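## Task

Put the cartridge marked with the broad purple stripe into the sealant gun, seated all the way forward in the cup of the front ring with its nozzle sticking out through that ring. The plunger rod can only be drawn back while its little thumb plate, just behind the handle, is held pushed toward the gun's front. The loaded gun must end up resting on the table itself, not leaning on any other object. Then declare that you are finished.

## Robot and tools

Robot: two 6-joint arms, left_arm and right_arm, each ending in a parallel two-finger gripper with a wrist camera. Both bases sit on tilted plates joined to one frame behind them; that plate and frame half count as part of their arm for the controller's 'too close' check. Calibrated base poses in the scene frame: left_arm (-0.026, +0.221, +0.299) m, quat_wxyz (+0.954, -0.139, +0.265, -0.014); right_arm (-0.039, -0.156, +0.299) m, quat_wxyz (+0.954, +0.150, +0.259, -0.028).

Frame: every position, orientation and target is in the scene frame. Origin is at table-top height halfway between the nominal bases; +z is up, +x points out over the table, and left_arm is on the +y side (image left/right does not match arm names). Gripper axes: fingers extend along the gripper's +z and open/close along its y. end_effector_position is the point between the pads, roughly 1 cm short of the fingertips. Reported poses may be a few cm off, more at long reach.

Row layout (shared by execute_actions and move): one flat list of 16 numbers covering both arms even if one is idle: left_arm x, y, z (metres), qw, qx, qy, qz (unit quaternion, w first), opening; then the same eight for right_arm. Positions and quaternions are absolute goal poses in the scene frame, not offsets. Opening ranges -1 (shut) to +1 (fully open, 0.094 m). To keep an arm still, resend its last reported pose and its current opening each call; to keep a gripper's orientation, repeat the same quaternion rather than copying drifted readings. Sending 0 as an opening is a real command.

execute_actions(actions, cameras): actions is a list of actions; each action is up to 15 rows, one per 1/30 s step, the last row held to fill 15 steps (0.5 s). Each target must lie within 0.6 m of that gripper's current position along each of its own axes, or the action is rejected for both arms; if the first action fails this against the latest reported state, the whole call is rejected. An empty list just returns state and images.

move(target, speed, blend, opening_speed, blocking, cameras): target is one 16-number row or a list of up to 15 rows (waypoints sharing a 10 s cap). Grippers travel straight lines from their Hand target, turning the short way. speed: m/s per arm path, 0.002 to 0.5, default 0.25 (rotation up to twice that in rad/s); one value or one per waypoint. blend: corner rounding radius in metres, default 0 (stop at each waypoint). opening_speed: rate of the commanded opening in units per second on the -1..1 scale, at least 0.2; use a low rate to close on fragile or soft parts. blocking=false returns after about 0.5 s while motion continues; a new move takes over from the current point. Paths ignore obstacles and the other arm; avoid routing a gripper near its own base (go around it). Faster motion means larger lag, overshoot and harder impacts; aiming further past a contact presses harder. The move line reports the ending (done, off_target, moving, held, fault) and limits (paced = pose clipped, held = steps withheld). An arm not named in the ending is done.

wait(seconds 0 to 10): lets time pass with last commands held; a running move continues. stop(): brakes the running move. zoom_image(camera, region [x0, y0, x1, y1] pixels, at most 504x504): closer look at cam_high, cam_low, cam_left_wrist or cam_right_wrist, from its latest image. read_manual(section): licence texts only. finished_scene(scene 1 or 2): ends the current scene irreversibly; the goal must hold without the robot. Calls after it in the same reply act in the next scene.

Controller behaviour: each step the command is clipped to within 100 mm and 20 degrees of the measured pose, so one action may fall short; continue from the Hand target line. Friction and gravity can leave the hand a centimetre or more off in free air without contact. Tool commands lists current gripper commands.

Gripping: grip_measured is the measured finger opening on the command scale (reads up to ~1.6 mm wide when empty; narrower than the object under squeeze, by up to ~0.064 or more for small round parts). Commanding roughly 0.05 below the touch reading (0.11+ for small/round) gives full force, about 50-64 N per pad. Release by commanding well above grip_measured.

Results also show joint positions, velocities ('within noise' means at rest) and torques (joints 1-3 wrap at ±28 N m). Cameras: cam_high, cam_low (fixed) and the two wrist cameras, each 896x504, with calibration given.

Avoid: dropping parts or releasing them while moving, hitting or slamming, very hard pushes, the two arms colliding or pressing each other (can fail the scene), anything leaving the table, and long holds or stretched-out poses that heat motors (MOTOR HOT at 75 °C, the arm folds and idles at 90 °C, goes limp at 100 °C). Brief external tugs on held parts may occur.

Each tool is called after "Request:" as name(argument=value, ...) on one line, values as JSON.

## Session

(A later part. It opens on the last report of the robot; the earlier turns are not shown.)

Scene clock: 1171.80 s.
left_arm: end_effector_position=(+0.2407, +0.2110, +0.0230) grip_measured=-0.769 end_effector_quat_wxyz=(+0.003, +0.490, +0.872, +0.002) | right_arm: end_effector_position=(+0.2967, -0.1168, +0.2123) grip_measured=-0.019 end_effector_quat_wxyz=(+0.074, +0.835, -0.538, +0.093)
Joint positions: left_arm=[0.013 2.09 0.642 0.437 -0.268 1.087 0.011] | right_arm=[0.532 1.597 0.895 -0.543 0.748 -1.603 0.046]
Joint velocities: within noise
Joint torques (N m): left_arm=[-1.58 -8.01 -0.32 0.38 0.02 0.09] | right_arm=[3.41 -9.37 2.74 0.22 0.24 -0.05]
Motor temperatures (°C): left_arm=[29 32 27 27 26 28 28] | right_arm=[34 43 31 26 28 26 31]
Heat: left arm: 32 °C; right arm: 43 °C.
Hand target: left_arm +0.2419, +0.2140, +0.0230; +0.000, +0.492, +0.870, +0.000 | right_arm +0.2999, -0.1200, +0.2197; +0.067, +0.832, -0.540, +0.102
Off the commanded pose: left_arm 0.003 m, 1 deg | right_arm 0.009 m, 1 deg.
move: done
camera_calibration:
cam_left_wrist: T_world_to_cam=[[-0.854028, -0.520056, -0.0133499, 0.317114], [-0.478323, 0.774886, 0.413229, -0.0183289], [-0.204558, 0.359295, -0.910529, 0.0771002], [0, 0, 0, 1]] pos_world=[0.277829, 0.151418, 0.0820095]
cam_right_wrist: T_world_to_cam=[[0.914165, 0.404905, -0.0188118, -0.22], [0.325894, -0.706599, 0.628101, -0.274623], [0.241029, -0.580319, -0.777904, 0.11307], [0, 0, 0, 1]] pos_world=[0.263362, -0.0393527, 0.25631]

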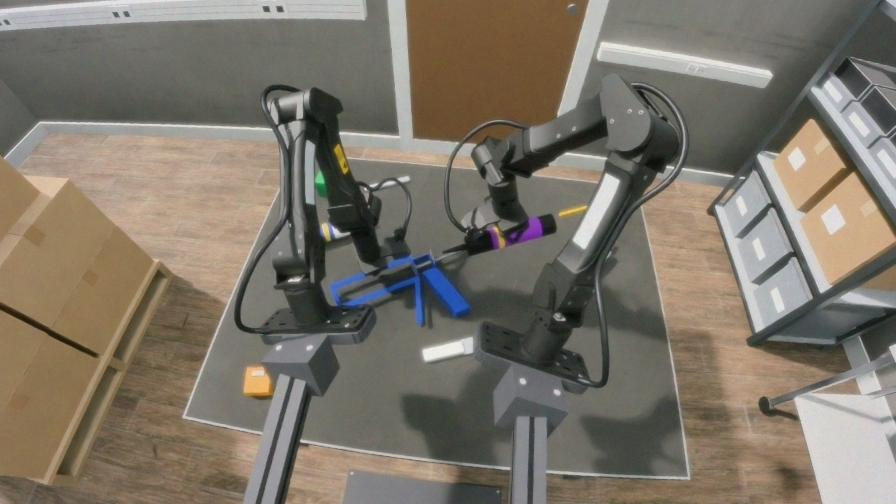

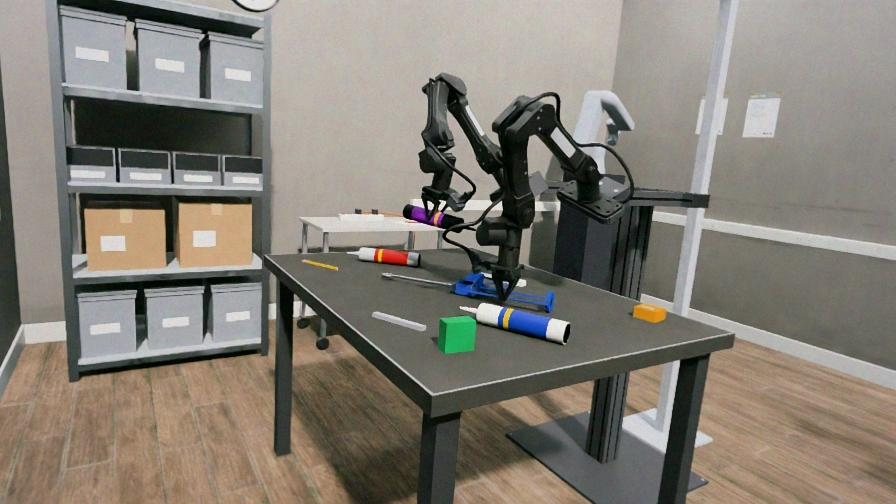

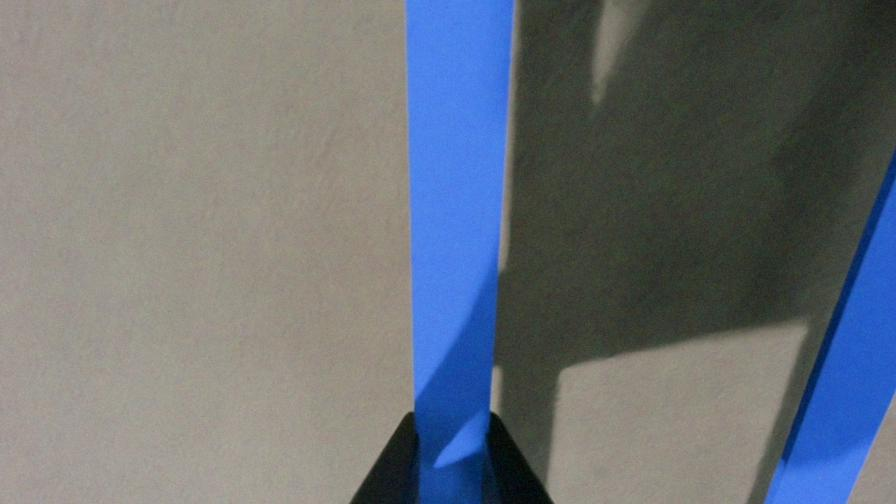

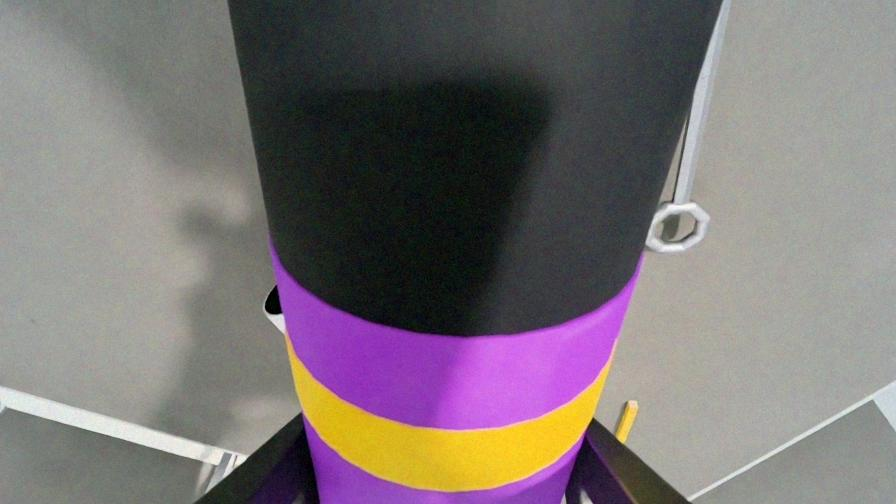

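Request:
move(target=[[0.242, 0.214, 0.023, 0, 0.4924, 0.8704, 0, -0.4, 0.300, -0.120, 0.220, 0.0664,0.8324,-0.5405,0.1022, -0.25],[0.242, 0.214, 0.10, 0, 0.4924, 0.8704, 0, -0.2, 0.300, -0.120, 0.220, 0.0664,0.8324,-0.5405,0.1022, -0.25]], speed=0.08)

Request:
zoom_image(camera="cam_low", region=[440, 230, 580, 330])

Scene clock: 1183.43 s.
left_arm: end_effector_position=(+0.2449, +0.2165, +0.0961) grip_measured=-0.202 end_effector_quat_wxyz=(+0.002, +0.491, +0.871, +0.004) | right_arm: end_effector_position=(+0.2967, -0.1168, +0.2123) grip_measured=-0.019 end_effector_quat_wxyz=(+0.074, +0.835, -0.538, +0.093)
Joint positions: left_arm=[-0.048 1.721 0.54 0.155 -0.305 1.034 0.038] | right_arm=[0.532 1.597 0.895 -0.543 0.748 -1.603 0.046]
Joint velocities: within noise
Joint torques (N m): left_arm=[-3.12 -8.18 0.14 0.33 -0.05 -0.11] | right_arm=[3.45 -9.31 2.73 0.21 0.26 -0.08]
Motor temperatures (°C): left_arm=[29 33 27 27 26 28 28] | right_arm=[34 43 31 26 28 26 31]
Heat: left arm: 33 °C; right arm: 43 °C.
Hand target: left_arm +0.2420, +0.2140, +0.0998; +0.000, +0.492, +0.870, +0.000 | right_arm +0.2999, -0.1200, +0.2197; +0.067, +0.832, -0.540, +0.102
Off the commanded pose: left_arm 0.005 m, 1 deg | right_arm 0.009 m, 1 deg.
move: done
camera_calibration:
cam_left_wrist: T_world_to_cam=[[-0.854861, -0.518606, -0.0161125, 0.324721], [-0.477248, 0.773744, 0.416599, -0.0511427], [-0.203584, 0.363824, -0.908948, 0.141164], [0, 0, 0, 1]] pos_world=[0.281922, 0.156614, 0.154849]
cam_right_wrist: T_world_to_cam=[[0.914165, 0.404905, -0.0188118, -0.22], [0.325894, -0.706599, 0.628101, -0.274623], [0.241029, -0.580319, -0.777904, 0.11307], [0, 0, 0, 1]] pos_world=[0.263362, -0.0393527, 0.25631]

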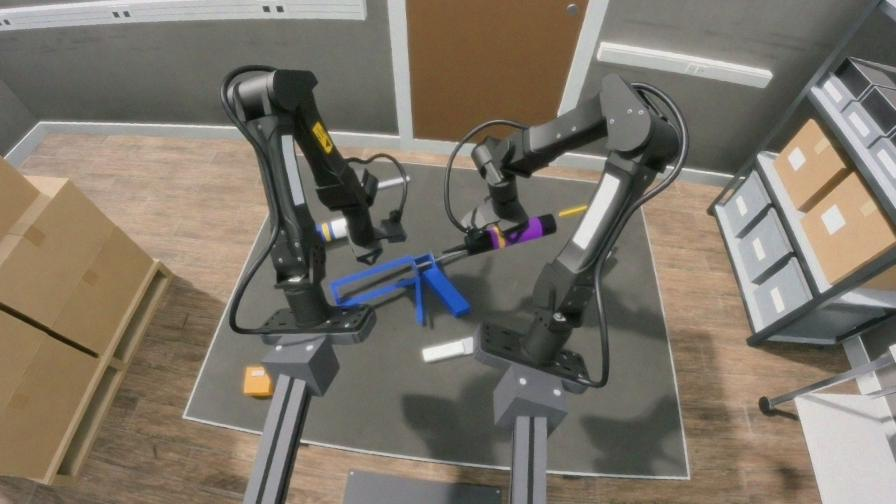

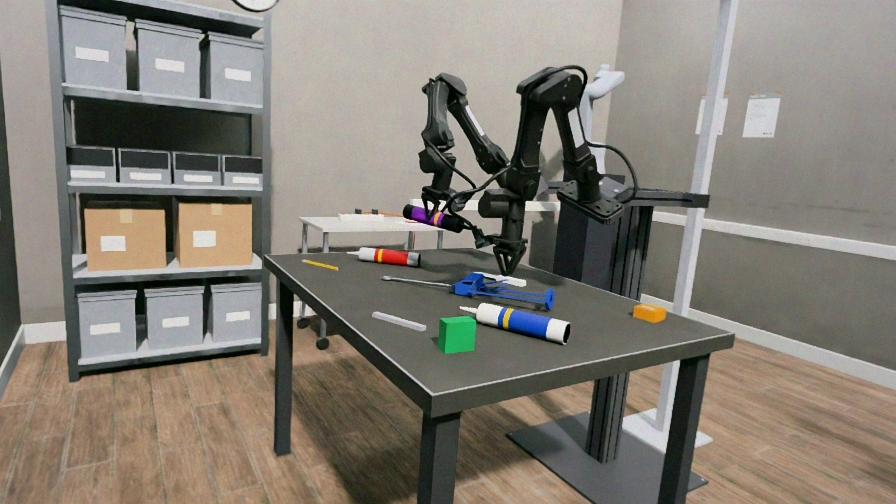

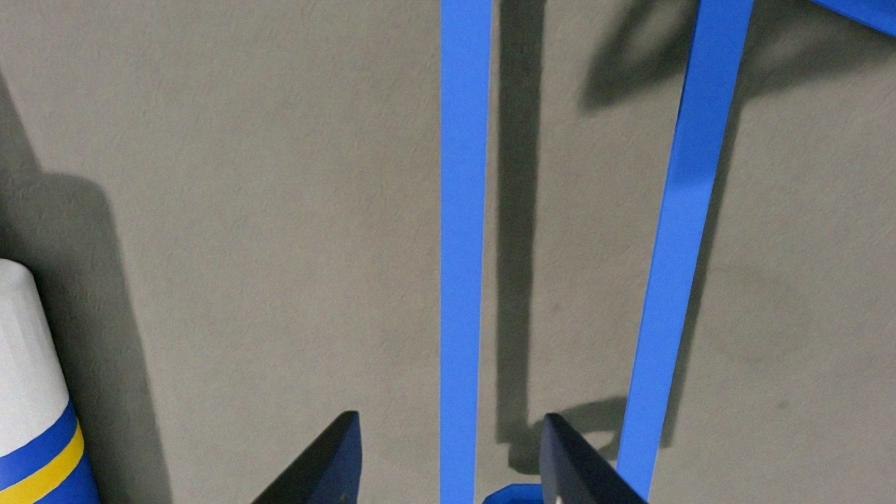

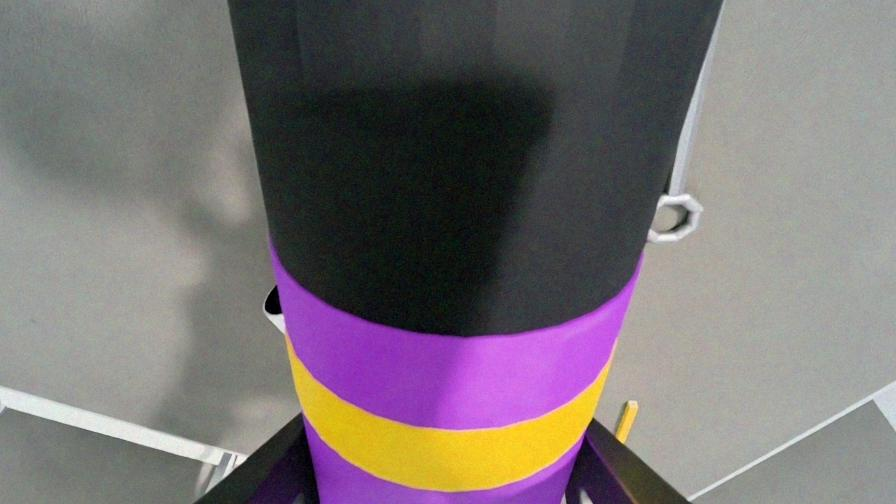

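Scaled by 3.600.

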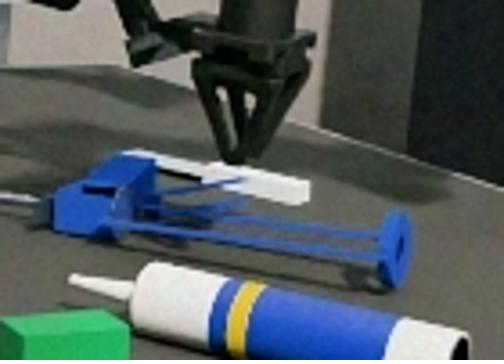

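Request:
move(target=[[0.205, 0.275, 0.13, 0, 0.4924, 0.8704, 0, 0, 0.300, -0.120, 0.220, 0.0664,0.8324,-0.5405,0.1022, -0.25]], speed=0.15, cameras=["cam_left_wrist"])

Request:
move(target=[[0.199, 0.381, 0.097, -0.2604, -0.4769, 0.8259, -0.1504, 0, 0.300, -0.120, 0.220, 0.0664,0.8324,-0.5405,0.1022, -0.25]], speed=0.2, cameras=["cam_left_wrist"])

Scene clock: 1194.07 s.
left_arm: end_effector_position=(+0.2094, +0.2764, +0.1277) grip_measured=-0.002 end_effector_quat_wxyz=(+0.002, +0.489, +0.872, +0.008) | right_arm: end_effector_position=(+0.2967, -0.1168, +0.2123) grip_measured=-0.019 end_effector_quat_wxyz=(+0.074, +0.835, -0.538, +0.093)
Joint positions: left_arm=[0.193 1.429 0.373 0.084 -0.181 1.239 0.047] | right_arm=[0.532 1.597 0.895 -0.543 0.748 -1.603 0.046]
Joint velocities: within noise
Joint torques (N m): left_arm=[-0.44 -6.69 0.73 0.35 0.07 0.08] | right_arm=[3.4 -9.33 2.76 0.21 0.22 -0.05]
Motor temperatures (°C): left_arm=[29 33 27 27 26 28 28] | right_arm=[34 43 31 26 28 26 31]
Heat: left arm: 33 °C; right arm: 43 °C.
Hand target: left_arm +0.2051, +0.2750, +0.1298; +0.000, +0.492, +0.870, +0.000 | right_arm +0.2999, -0.1200, +0.2197; +0.067, +0.832, -0.540, +0.102
Off the commanded pose: left_arm 0.005 m, 1 deg | right_arm 0.009 m, 1 deg.
move: done
camera_calibration:
cam_left_wrist: T_world_to_cam=[[-0.851879, -0.523232, -0.0230235, 0.327488], [-0.482968, 0.767799, 0.420983, -0.125335], [-0.202595, 0.369746, -0.906776, 0.138773], [0, 0, 0, 1]] pos_world=[0.246562, 0.216273, 0.18614]
Images, in order (width x height): cam_left_wrist 896x504.

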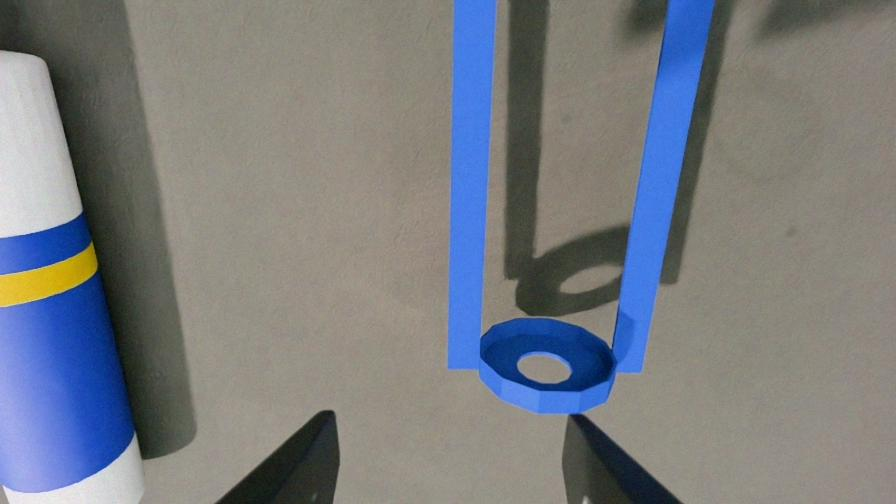

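Scene clock: 1200.07 s.
left_arm: end_effector_position=(+0.2045, +0.3836, +0.1013) grip_measured=-0.001 end_effector_quat_wxyz=(-0.247, -0.468, +0.836, -0.146) | right_arm: end_effector_position=(+0.2967, -0.1168, +0.2123) grip_measured=-0.019 end_effector_quat_wxyz=(+0.074, +0.835, -0.538, +0.093)
Joint positions: left_arm=[0.779 1.955 1.187 -0.79 0.321 -0.179 0.047] | right_arm=[0.532 1.597 0.895 -0.543 0.748 -1.603 0.046]
Joint velocities: within noise
Joint torques (N m): left_arm=[2.07 -7.21 2.7 -0.87 0.07 -0.1] | right_arm=[3.45 -9.35 2.74 0.23 0.22 -0.06]
Motor temperatures (°C): left_arm=[29 33 27 27 26 28 27] | right_arm=[34 43 31 26 28 26 31]
Heat: left arm: 33 °C; right arm: 43 °C.
Hand target: left_arm +0.1990, +0.3810, +0.0972; -0.260, -0.477, +0.826, -0.150 | right_arm +0.3000, -0.1200, +0.2197; +0.067, +0.832, -0.541, +0.102
Off the commanded pose: left_arm 0.007 m, 2 deg | right_arm 0.009 m, 1 deg.
move: done
camera_calibration:
cam_left_wrist: T_world_to_cam=[[0.853063, -0.521775, 0.00592354, 0.026654], [-0.281355, -0.450375, 0.84735, 0.183919], [-0.439458, -0.724509, -0.531002, 0.504274], [0, 0, 0, 1]] pos_world=[0.250616, 0.462091, 0.111769]
Images, in order (width x height): cam_left_wrist 896x504.

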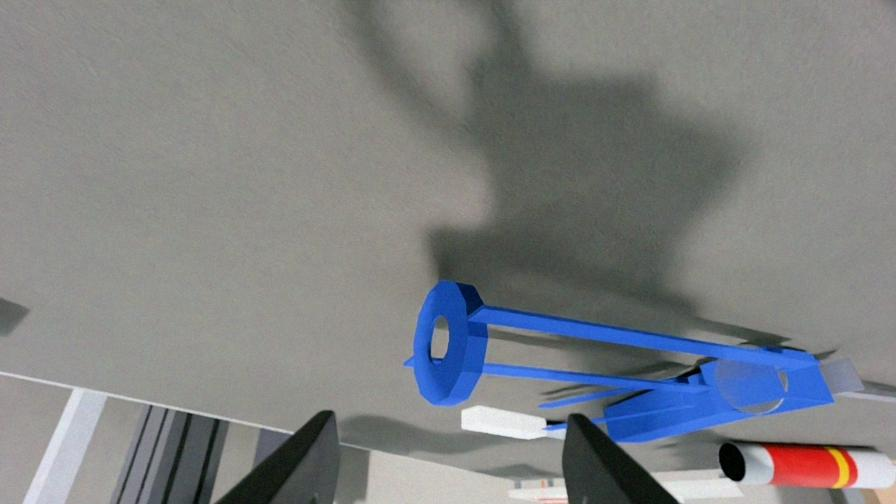

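Request:
move(target=[[0.199, 0.381, 0.097, -0.2604, -0.4769, 0.8259, -0.1504, 0, 0.285, 0.110, 0.20, 0.0808,0.8661,-0.4703,0.1488, -0.25],[0.199, 0.381, 0.097, -0.2604, -0.4769, 0.8259, -0.1504, 0, 0.268, 0.145, 0.120, 0.0808,0.8661,-0.4703,0.1488, -0.25]], speed=0.15, blend=0.02)

Scene clock: 1244.20 s.
left_arm: end_effector_position=(+0.2043, +0.3833, +0.1015) grip_measured=-0.001 end_effector_quat_wxyz=(-0.247, -0.469, +0.835, -0.146) | right_arm: end_effector_position=(+0.2592, +0.1405, +0.1137) grip_measured=-0.020 end_effector_quat_wxyz=(+0.088, +0.867, -0.473, +0.133)
Joint positions: left_arm=[0.779 1.955 1.187 -0.791 0.322 -0.18 0.047] | right_arm=[0.96 2.647 1.722 -0.759 0.891 -1.133 0.046]
Joint velocities: within noise
Joint torques (N m): left_arm=[1.99 -7.17 2.67 -0.85 0.1 -0.1] | right_arm=[8.06 -10.11 5.35 -0.1 0.48 -0.11]
Motor temperatures (°C): left_arm=[29 34 27 28 26 28 27] | right_arm=[34 43 31 26 28 26 31]
Heat: left arm: 34 °C; right arm: 43 °C.
Hand target: left_arm +0.1989, +0.3810, +0.0972; -0.260, -0.477, +0.826, -0.150 | right_arm +0.2679, +0.1448, +0.1201; +0.080, +0.866, -0.471, +0.149
Off the commanded pose: left_arm 0.007 m, 2 deg | right_arm 0.012 m, 2 deg.
move: off_target (right_arm)
camera_calibration:
cam_left_wrist: T_world_to_cam=[[0.853742, -0.520666, 0.00565574, 0.0260488], [-0.279883, -0.449714, 0.848188, 0.18293], [-0.439079, -0.725716, -0.529665, 0.504365], [0, 0, 0, 1]] pos_world=[0.250416, 0.461855, 0.111838]
cam_right_wrist: T_world_to_cam=[[0.846607, 0.53176, -0.0220843, -0.291779], [0.397952, -0.604929, 0.689706, -0.0586574], [0.353399, -0.592699, -0.723752, 0.161135], [0, 0, 0, 1]] pos_world=[0.21342, 0.215177, 0.150635]

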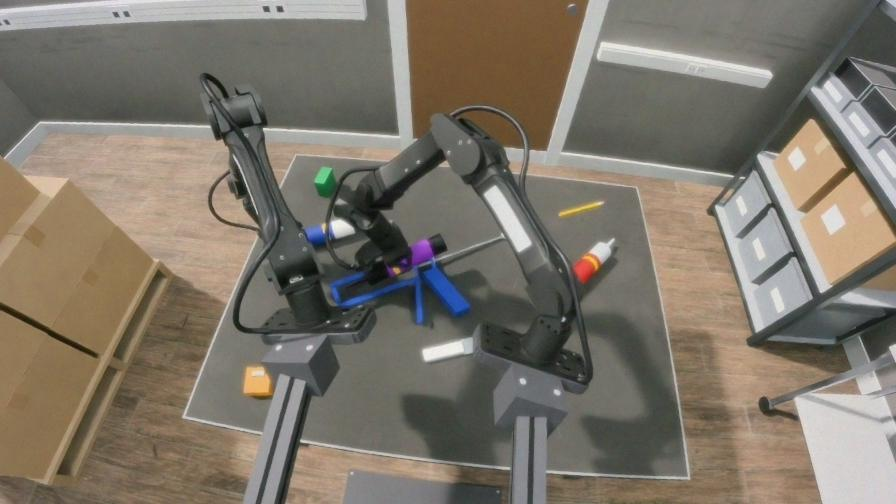

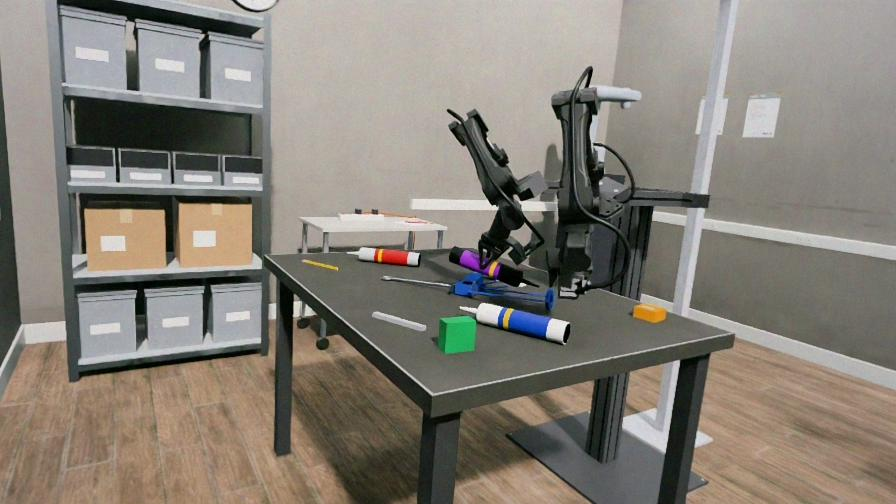

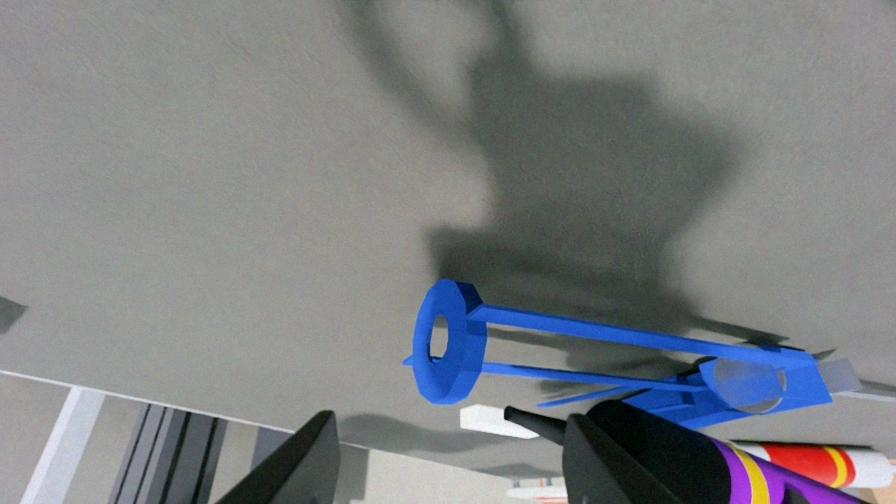

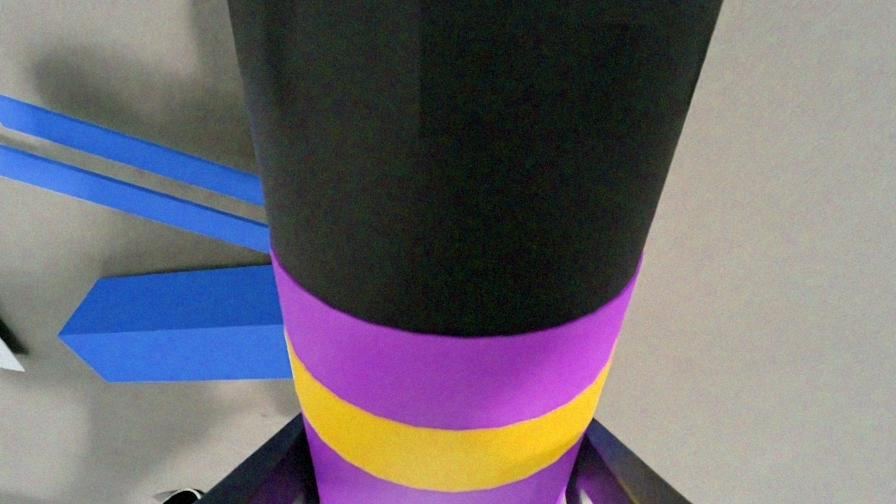

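Request:
move(target=[[0.199, 0.381, 0.097, -0.2604, -0.4769, 0.8259, -0.1504, 0, 0.264, 0.159, 0.098, 0.0808,0.8661,-0.4703,0.1488, -0.25]], speed=0.06, cameras=["cam_left_wrist","cam_right_wrist"])

Scene clock: 1263.67 s.
left_arm: end_effector_position=(+0.2043, +0.3832, +0.1016) grip_measured=-0.001 end_effector_quat_wxyz=(-0.247, -0.469, +0.835, -0.146) | right_arm: end_effector_position=(+0.2572, +0.1550, +0.0932) grip_measured=-0.020 end_effector_quat_wxyz=(+0.085, +0.866, -0.474, +0.133)
Joint positions: left_arm=[0.779 1.955 1.187 -0.792 0.322 -0.18 0.047] | right_arm=[0.954 2.737 1.809 -0.741 0.892 -1.144 0.046]
Joint velocities: within noise
Joint torques (N m): left_arm=[2.03 -7.27 2.67 -0.86 0.09 -0.11] | right_arm=[8.21 -10.09 5.33 -0.08 0.5 -0.06]
Motor temperatures (°C): left_arm=[29 34 27 29 26 28 27] | right_arm=[35 44 32 26 28 26 31]
Heat: left arm: 34 °C; right arm: 44 °C.
Hand target: left_arm +0.1990, +0.3809, +0.0972; -0.260, -0.477, +0.826, -0.150 | right_arm +0.2639, +0.1589, +0.0982; +0.080, +0.866, -0.470, +0.149
Off the commanded pose: left_arm 0.007 m, 2 deg | right_arm 0.009 m, 2 deg.
move: done
camera_calibration:
cam_left_wrist: T_world_to_cam=[[0.853881, -0.520436, 0.00584999, 0.025862], [-0.279715, -0.449393, 0.848413, 0.182657], [-0.438916, -0.72608, -0.529302, 0.504392], [0, 0, 0, 1]] pos_world=[0.250394, 0.461773, 0.111855]
cam_right_wrist: T_world_to_cam=[[0.84796, 0.529812, -0.0162023, -0.298808], [0.393503, -0.608731, 0.688914, -0.033088], [0.355132, -0.590548, -0.724662, 0.154922], [0, 0, 0, 1]] pos_world=[0.21138, 0.229659, 0.13022]
Images, in order (width x height): cam_left_wrist 896x504, cam_right_wrist 896x504.

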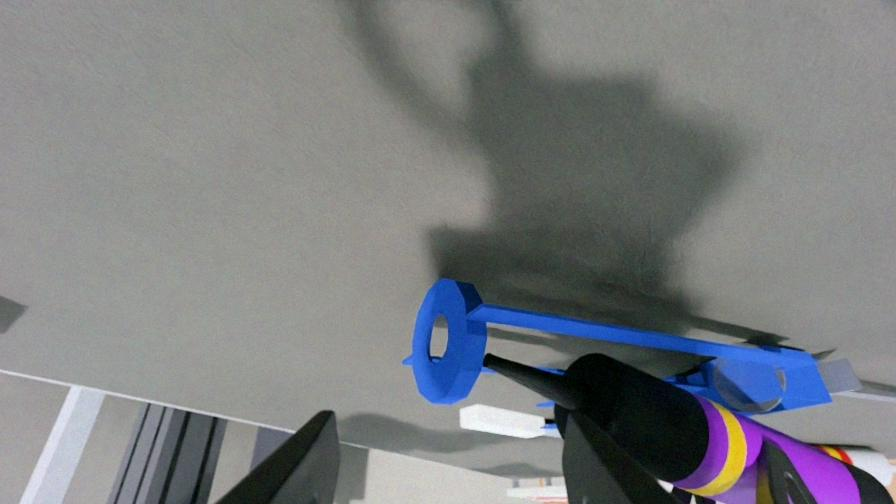

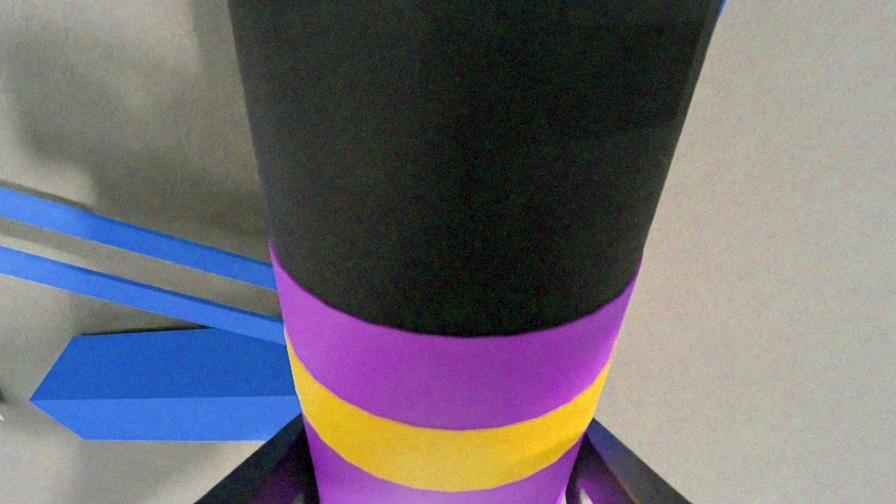

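Request:
move(target=[[0.199, 0.381, 0.097, -0.2604, -0.4769, 0.8259, -0.1504, 0, 0.2545, 0.178, 0.095, 0.0808,0.8661,-0.4703,0.1488, -0.25]], speed=0.04, cameras=["cam_left_wrist"])

Scene clock: 1276.97 s.
left_arm: end_effector_position=(+0.2043, +0.3831, +0.1016) grip_measured=-0.001 end_effector_quat_wxyz=(-0.248, -0.469, +0.835, -0.146) | right_arm: end_effector_position=(+0.2569, +0.1659, +0.0826) grip_measured=-0.020 end_effector_quat_wxyz=(+0.089, +0.860, -0.484, +0.134)
Joint positions: left_arm=[0.779 1.955 1.187 -0.792 0.322 -0.18 0.047] | right_arm=[0.954 2.812 1.915 -0.788 0.892 -1.111 0.046]
Joint velocities: within noise
Joint torques (N m): left_arm=[2.06 -7.15 2.8 -0.87 0.09 -0.11] | right_arm=[10.97 -9.99 5.57 -0.34 0.44 0.09]
Motor temperatures (°C): left_arm=[29 34 27 29 26 28 27] | right_arm=[36 44 31 26 28 26 31]
Heat: left arm: 34 °C; right arm: 44 °C.
Hand target: left_arm +0.1989, +0.3809, +0.0972; -0.260, -0.477, +0.826, -0.150 | right_arm +0.2544, +0.1778, +0.0949; +0.079, +0.866, -0.470, +0.149
Off the commanded pose: left_arm 0.007 m, 2 deg | right_arm 0.017 m, 3 deg.
move: off_target (right_arm)
camera_calibration:
cam_left_wrist: T_world_to_cam=[[0.853914, -0.520382, 0.0057306, 0.0258633], [-0.279444, -0.449204, 0.848603, 0.182429], [-0.439024, -0.726235, -0.529, 0.504405], [0, 0, 0, 1]] pos_world=[0.250339, 0.461723, 0.111872]
Images, in order (width x height): cam_left_wrist 896x504.

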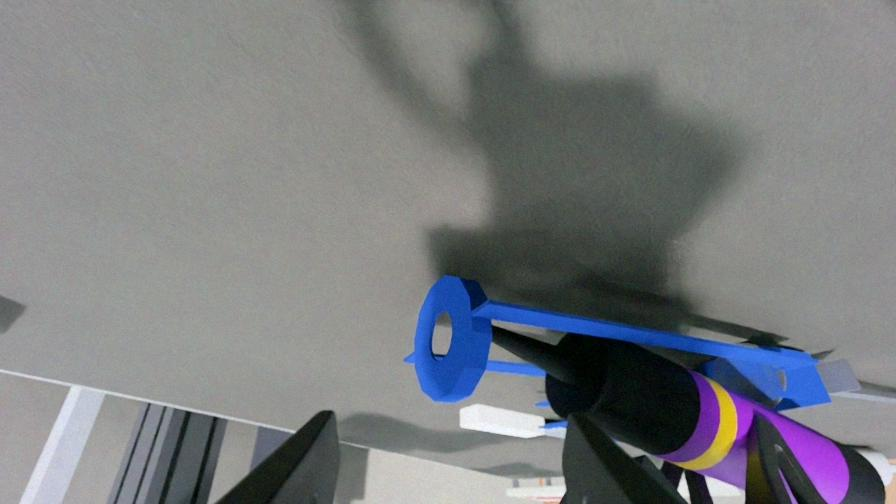

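Request:
move(target=[[0.199, 0.381, 0.097, -0.2604, -0.4769, 0.8259, -0.1504, 0, 0.258, 0.178, 0.109, 0.0808,0.8661,-0.4703,0.1488, -0.25]], speed=0.04, cameras=["cam_left_wrist"])

Scene clock: 1284.50 s.
left_arm: end_effector_position=(+0.2043, +0.3831, +0.1016) grip_measured=-0.001 end_effector_quat_wxyz=(-0.248, -0.469, +0.835, -0.146) | right_arm: end_effector_position=(+0.2531, +0.1641, +0.0876) grip_measured=-0.020 end_effector_quat_wxyz=(+0.098, +0.862, -0.479, +0.134)
Joint positions: left_arm=[0.779 1.955 1.187 -0.792 0.322 -0.18 0.047] | right_arm=[0.964 2.812 1.925 -0.835 0.892 -1.088 0.046]
Joint velocities: within noise
Joint torques (N m): left_arm=[2.04 -7.19 2.67 -0.83 0.07 -0.12] | right_arm=[11.26 -11.84 5.52 -0.33 0.41 0.11]
Motor temperatures (°C): left_arm=[29 34 27 29 26 28 27] | right_arm=[37 42 31 26 28 26 32]
Heat: left arm: 34 °C; right arm: 42 °C.
Hand target: left_arm +0.1989, +0.3810, +0.0972; -0.260, -0.477, +0.826, -0.150 | right_arm +0.2578, +0.1779, +0.1087; +0.080, +0.866, -0.471, +0.148
Off the commanded pose: left_arm 0.007 m, 2 deg | right_arm 0.026 m, 3 deg.
move: off_target (right_arm)
camera_calibration:
cam_left_wrist: T_world_to_cam=[[0.853914, -0.520382, 0.0057306, 0.0258633], [-0.279444, -0.449204, 0.848603, 0.182429], [-0.439024, -0.726235, -0.529, 0.504405], [0, 0, 0, 1]] pos_world=[0.250339, 0.461723, 0.111872]
Images, in order (width x height): cam_left_wrist 896x504.

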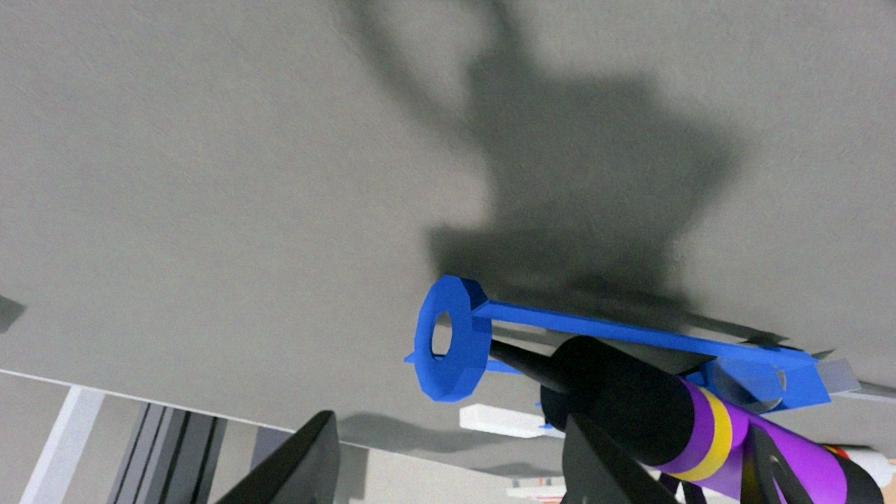

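Request:
move(target=[[0.199, 0.381, 0.097, -0.2604, -0.4769, 0.8259, -0.1504, 0, 0.260, 0.181, 0.112, 0.0808,0.8661,-0.4703,0.1488, -0.25]], speed=0.04, cameras=["cam_left_wrist"])

Scene clock: 1290.53 s.
left_arm: end_effector_position=(+0.2042, +0.3831, +0.1017) grip_measured=-0.001 end_effector_quat_wxyz=(-0.248, -0.469, +0.835, -0.146) | right_arm: end_effector_position=(+0.2589, +0.1663, +0.0921) grip_measured=-0.020 end_effector_quat_wxyz=(+0.096, +0.860, -0.483, +0.134)
Joint positions: left_arm=[0.779 1.955 1.187 -0.792 0.322 -0.18 0.047] | right_arm=[0.964 2.812 1.954 -0.861 0.892 -1.083 0.046]
Joint velocities: within noise
Joint torques (N m): left_arm=[2.03 -7.2 2.71 -0.89 0.1 -0.14] | right_arm=[11.66 -11.28 5.67 -0.35 0.41 0.06]
Motor temperatures (°C): left_arm=[29 34 27 29 26 28 27] | right_arm=[38 42 32 26 28 26 32]
Heat: left arm: 34 °C; right arm: 42 °C.
Hand target: left_arm +0.1989, +0.3809, +0.0972; -0.260, -0.477, +0.826, -0.150 | right_arm +0.2598, +0.1808, +0.1116; +0.079, +0.866, -0.470, +0.149
Off the commanded pose: left_arm 0.007 m, 2 deg | right_arm 0.025 m, 3 deg.
move: off_target (right_arm)
camera_calibration:
cam_left_wrist: T_world_to_cam=[[0.853947, -0.520329, 0.00561119, 0.0258646], [-0.279172, -0.449015, 0.848792, 0.1822], [-0.439132, -0.72639, -0.528697, 0.504418], [0, 0, 0, 1]] pos_world=[0.250284, 0.461673, 0.111889]
Images, in order (width x height): cam_left_wrist 896x504.

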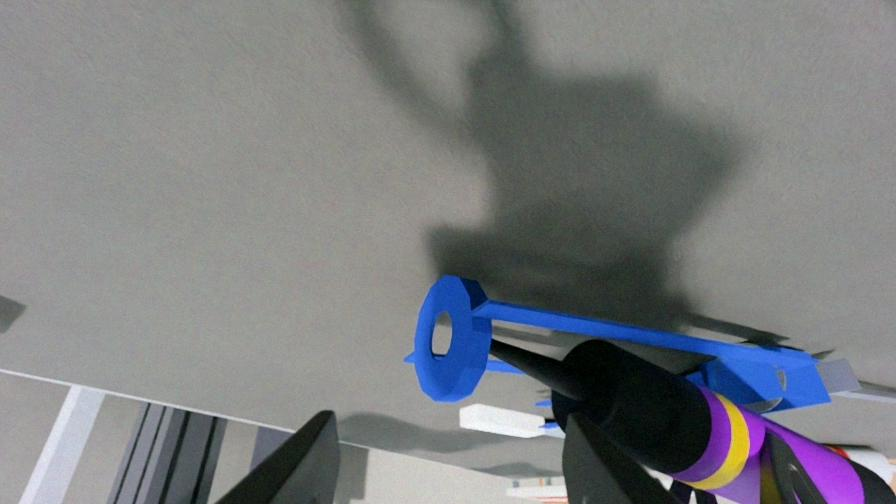

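Request:
move(target=[[0.199, 0.381, 0.097, -0.2604, -0.4769, 0.8259, -0.1504, 0, 0.2525, 0.1865, 0.112, 0.0808,0.8661,-0.4703,0.1488, -0.25]], speed=0.04, cameras=["cam_left_wrist"])

Scene clock: 1306.03 s.
left_arm: end_effector_position=(+0.2042, +0.3831, +0.1017) grip_measured=-0.001 end_effector_quat_wxyz=(-0.248, -0.469, +0.835, -0.146) | right_arm: end_effector_position=(+0.2582, +0.1739, +0.1000) grip_measured=-0.020 end_effector_quat_wxyz=(+0.088, +0.858, -0.487, +0.136)
Joint positions: left_arm=[0.779 1.955 1.187 -0.792 0.322 -0.18 0.047] | right_arm=[0.983 2.812 1.973 -0.881 0.892 -1.057 0.046]
Joint velocities: within noise
Joint torques (N m): left_arm=[1.88 -7.21 2.66 -0.88 0.09 -0.11] | right_arm=[11.29 -9.91 5.79 -0.34 0.38 0.13]
Motor temperatures (°C): left_arm=[29 34 27 29 26 28 27] | right_arm=[39 41 32 27 28 26 32]
Heat: left arm: 34 °C; right arm: 41 °C.
Hand target: left_arm +0.1989, +0.3810, +0.0972; -0.260, -0.477, +0.826, -0.150 | right_arm +0.2525, +0.1862, +0.1118; +0.079, +0.866, -0.470, +0.149
Off the commanded pose: left_arm 0.007 m, 2 deg | right_arm 0.018 m, 3 deg.
move: off_target (right_arm)
camera_calibration:
cam_left_wrist: T_world_to_cam=[[0.853947, -0.520329, 0.00561119, 0.0258646], [-0.279172, -0.449015, 0.848792, 0.1822], [-0.439132, -0.72639, -0.528697, 0.504418], [0, 0, 0, 1]] pos_world=[0.250284, 0.461673, 0.111889]
Images, in order (width x height): cam_left_wrist 896x504.

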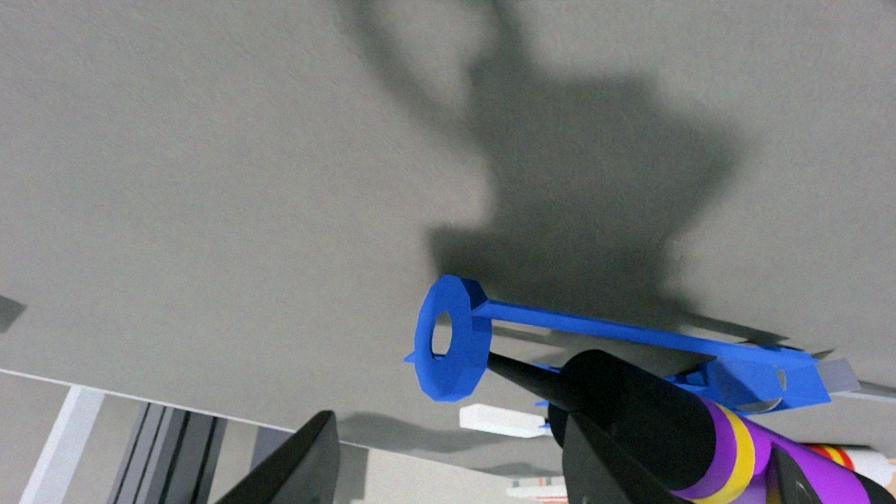

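Request:
move(target=[[0.199, 0.381, 0.097, -0.2604, -0.4769, 0.8259, -0.1504, 0, 0.2455, 0.185, 0.104, 0.0808,0.8661,-0.4703,0.1488, -0.25]], speed=0.04, cameras=["cam_left_wrist","cam_right_wrist"])

Scene clock: 1318.23 s.
left_arm: end_effector_position=(+0.2042, +0.3831, +0.1017) grip_measured=-0.001 end_effector_quat_wxyz=(-0.248, -0.469, +0.835, -0.146) | right_arm: end_effector_position=(+0.2545, +0.1745, +0.0953) grip_measured=-0.020 end_effector_quat_wxyz=(+0.089, +0.858, -0.487, +0.136)
Joint positions: left_arm=[0.779 1.955 1.187 -0.792 0.322 -0.18 0.047] | right_arm=[0.983 2.825 1.973 -0.871 0.892 -1.056 0.046]
Joint velocities: within noise
Joint torques (N m): left_arm=[2.21 -7.21 2.56 -0.86 0.12 -0.12] | right_arm=[11.21 -10.15 3.28 -0.1 0.4 0.05]
Motor temperatures (°C): left_arm=[29 34 27 29 26 28 27] | right_arm=[39 40 32 27 28 26 32]
Heat: left arm: 34 °C; right arm: 40 °C.
Hand target: left_arm +0.1989, +0.3810, +0.0972; -0.260, -0.477, +0.826, -0.150 | right_arm +0.2455, +0.1847, +0.1038; +0.081, +0.866, -0.470, +0.149
Off the commanded pose: left_arm 0.007 m, 2 deg | right_arm 0.016 m, 3 deg.
move: off_target (right_arm)
camera_calibration:
cam_left_wrist: T_world_to_cam=[[0.854114, -0.520058, 0.00540096, 0.0257481], [-0.278875, -0.449194, 0.848795, 0.182207], [-0.438997, -0.726474, -0.528694, 0.504422], [0, 0, 0, 1]] pos_world=[0.250261, 0.461687, 0.111889]
cam_right_wrist: T_world_to_cam=[[0.862868, 0.505181, -0.0158519, -0.306371], [0.372467, -0.614361, 0.695578, -0.0159079], [0.341654, -0.606096, -0.718276, 0.17447], [0, 0, 0, 1]] pos_world=[0.210675, 0.250745, 0.131526]
Images, in order (width x height): cam_left_wrist 896x504, cam_right_wrist 896x504.

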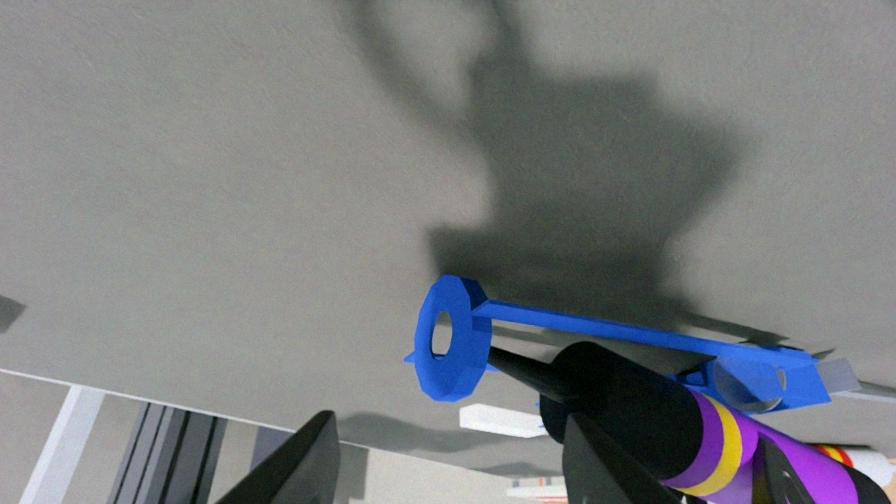

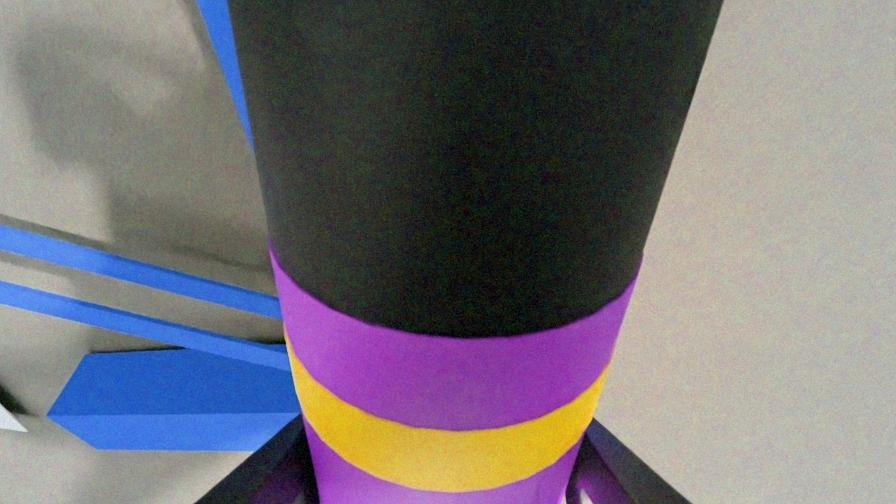

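Request:
move(target=[[0.199, 0.381, 0.097, -0.2604, -0.4769, 0.8259, -0.1504, 0, 0.242, 0.190, 0.100, 0.0769,0.8782,-0.4475,0.1508, -0.25]], speed=0.04, cameras=["cam_left_wrist"])

Scene clock: 1336.57 s.
left_arm: end_effector_position=(+0.2042, +0.3830, +0.1017) grip_measured=-0.001 end_effector_quat_wxyz=(-0.248, -0.469, +0.835, -0.146) | right_arm: end_effector_position=(+0.2519, +0.1799, +0.0908) grip_measured=-0.020 end_effector_quat_wxyz=(+0.084, +0.867, -0.472, +0.135)
Joint positions: left_arm=[0.779 1.955 1.187 -0.793 0.322 -0.18 0.047] | right_arm=[0.988 2.839 1.973 -0.839 0.892 -1.101 0.046]
Joint velocities: within noise
Joint torques (N m): left_arm=[2.11 -7.13 2.61 -0.83 0.09 -0.09] | right_arm=[11.49 -10.18 3 -0.09 0.46 -0.06]
Motor temperatures (°C): left_arm=[29 34 27 29 26 28 27] | right_arm=[40 42 31 27 28 26 32]
Heat: left arm: 34 °C; right arm: 42 °C.
Hand target: left_arm +0.1989, +0.3809, +0.0972; -0.260, -0.477, +0.826, -0.150 | right_arm +0.2421, +0.1896, +0.0998; +0.077, +0.878, -0.448, +0.151
Off the commanded pose: left_arm 0.007 m, 2 deg | right_arm 0.017 m, 4 deg.
move: off_target (right_arm)
camera_calibration:
cam_left_wrist: T_world_to_cam=[[0.854147, -0.520005, 0.00528141, 0.0257495], [-0.278603, -0.449004, 0.848985, 0.181978], [-0.439105, -0.726629, -0.528391, 0.504436], [0, 0, 0, 1]] pos_world=[0.250206, 0.461636, 0.111906]
Images, in order (width x height): cam_left_wrist 896x504.

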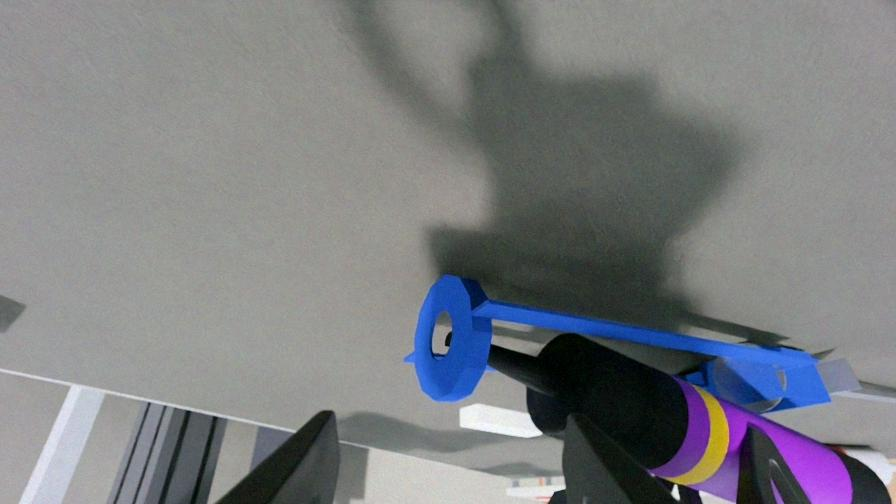

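Request:
move(target=[[0.199, 0.381, 0.097, -0.2604, -0.4769, 0.8259, -0.1504, 0, 0.236, 0.200, 0.0975, 0.0769,0.8782,-0.4475,0.1508, -0.25]], speed=0.04, cameras=["cam_left_wrist"])

Request:
zoom_image(camera="cam_left_wrist", region=[390, 220, 640, 420])

Scene clock: 1345.07 s.
left_arm: end_effector_position=(+0.2042, +0.3830, +0.1017) grip_measured=-0.001 end_effector_quat_wxyz=(-0.248, -0.469, +0.835, -0.146) | right_arm: end_effector_position=(+0.2400, +0.1879, +0.0843) grip_measured=-0.020 end_effector_quat_wxyz=(+0.085, +0.872, -0.463, +0.136)
Joint positions: left_arm=[0.779 1.955 1.187 -0.793 0.322 -0.18 0.047] | right_arm=[1.005 2.884 2.004 -0.847 0.892 -1.092 0.046]
Joint velocities: within noise
Joint torques (N m): left_arm=[1.91 -7.08 2.74 -0.84 0.08 -0.12] | right_arm=[11.36 -10.1 5.76 -0.34 0.43 0.1]
Motor temperatures (°C): left_arm=[29 34 27 29 26 28 27] | right_arm=[40 42 31 26 28 26 32]
Heat: left arm: 34 °C; right arm: 42 °C.
Hand target: left_arm +0.1989, +0.3809, +0.0972; -0.260, -0.477, +0.826, -0.150 | right_arm +0.2358, +0.1998, +0.0973; +0.075, +0.878, -0.447, +0.150
Off the commanded pose: left_arm 0.007 m, 2 deg | right_arm 0.018 m, 3 deg.
move: off_target (right_arm)
camera_calibration:
cam_left_wrist: T_world_to_cam=[[0.854147, -0.520005, 0.00528141, 0.0257495], [-0.278603, -0.449004, 0.848985, 0.181978], [-0.439105, -0.726629, -0.528391, 0.504436], [0, 0, 0, 1]] pos_world=[0.250206, 0.461636, 0.111906]
Images, in order (width x height): cam_left_wrist 896x504.

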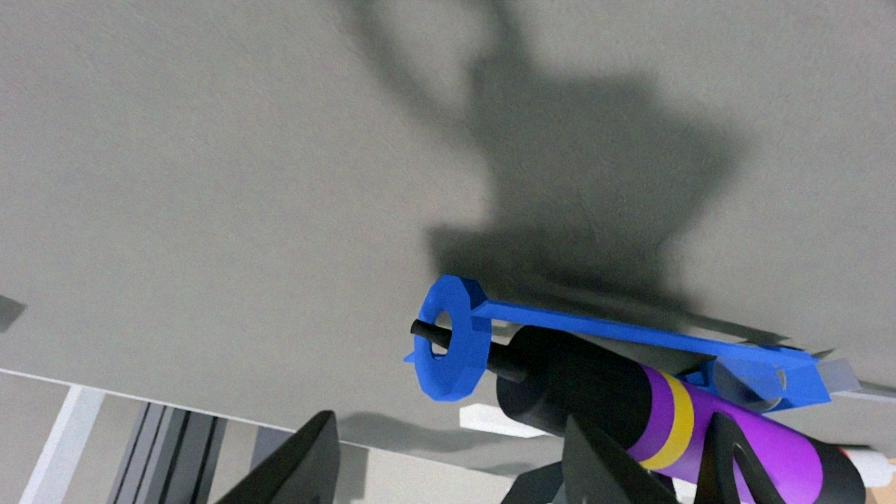

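Scaled by 2.016.

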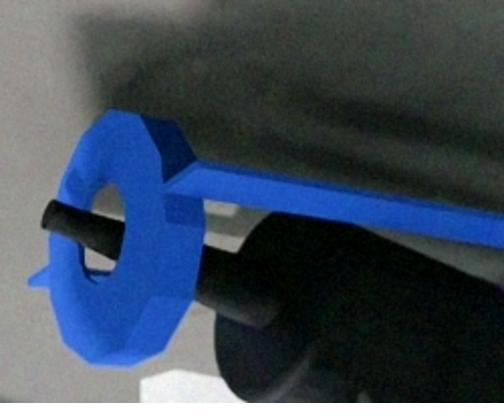

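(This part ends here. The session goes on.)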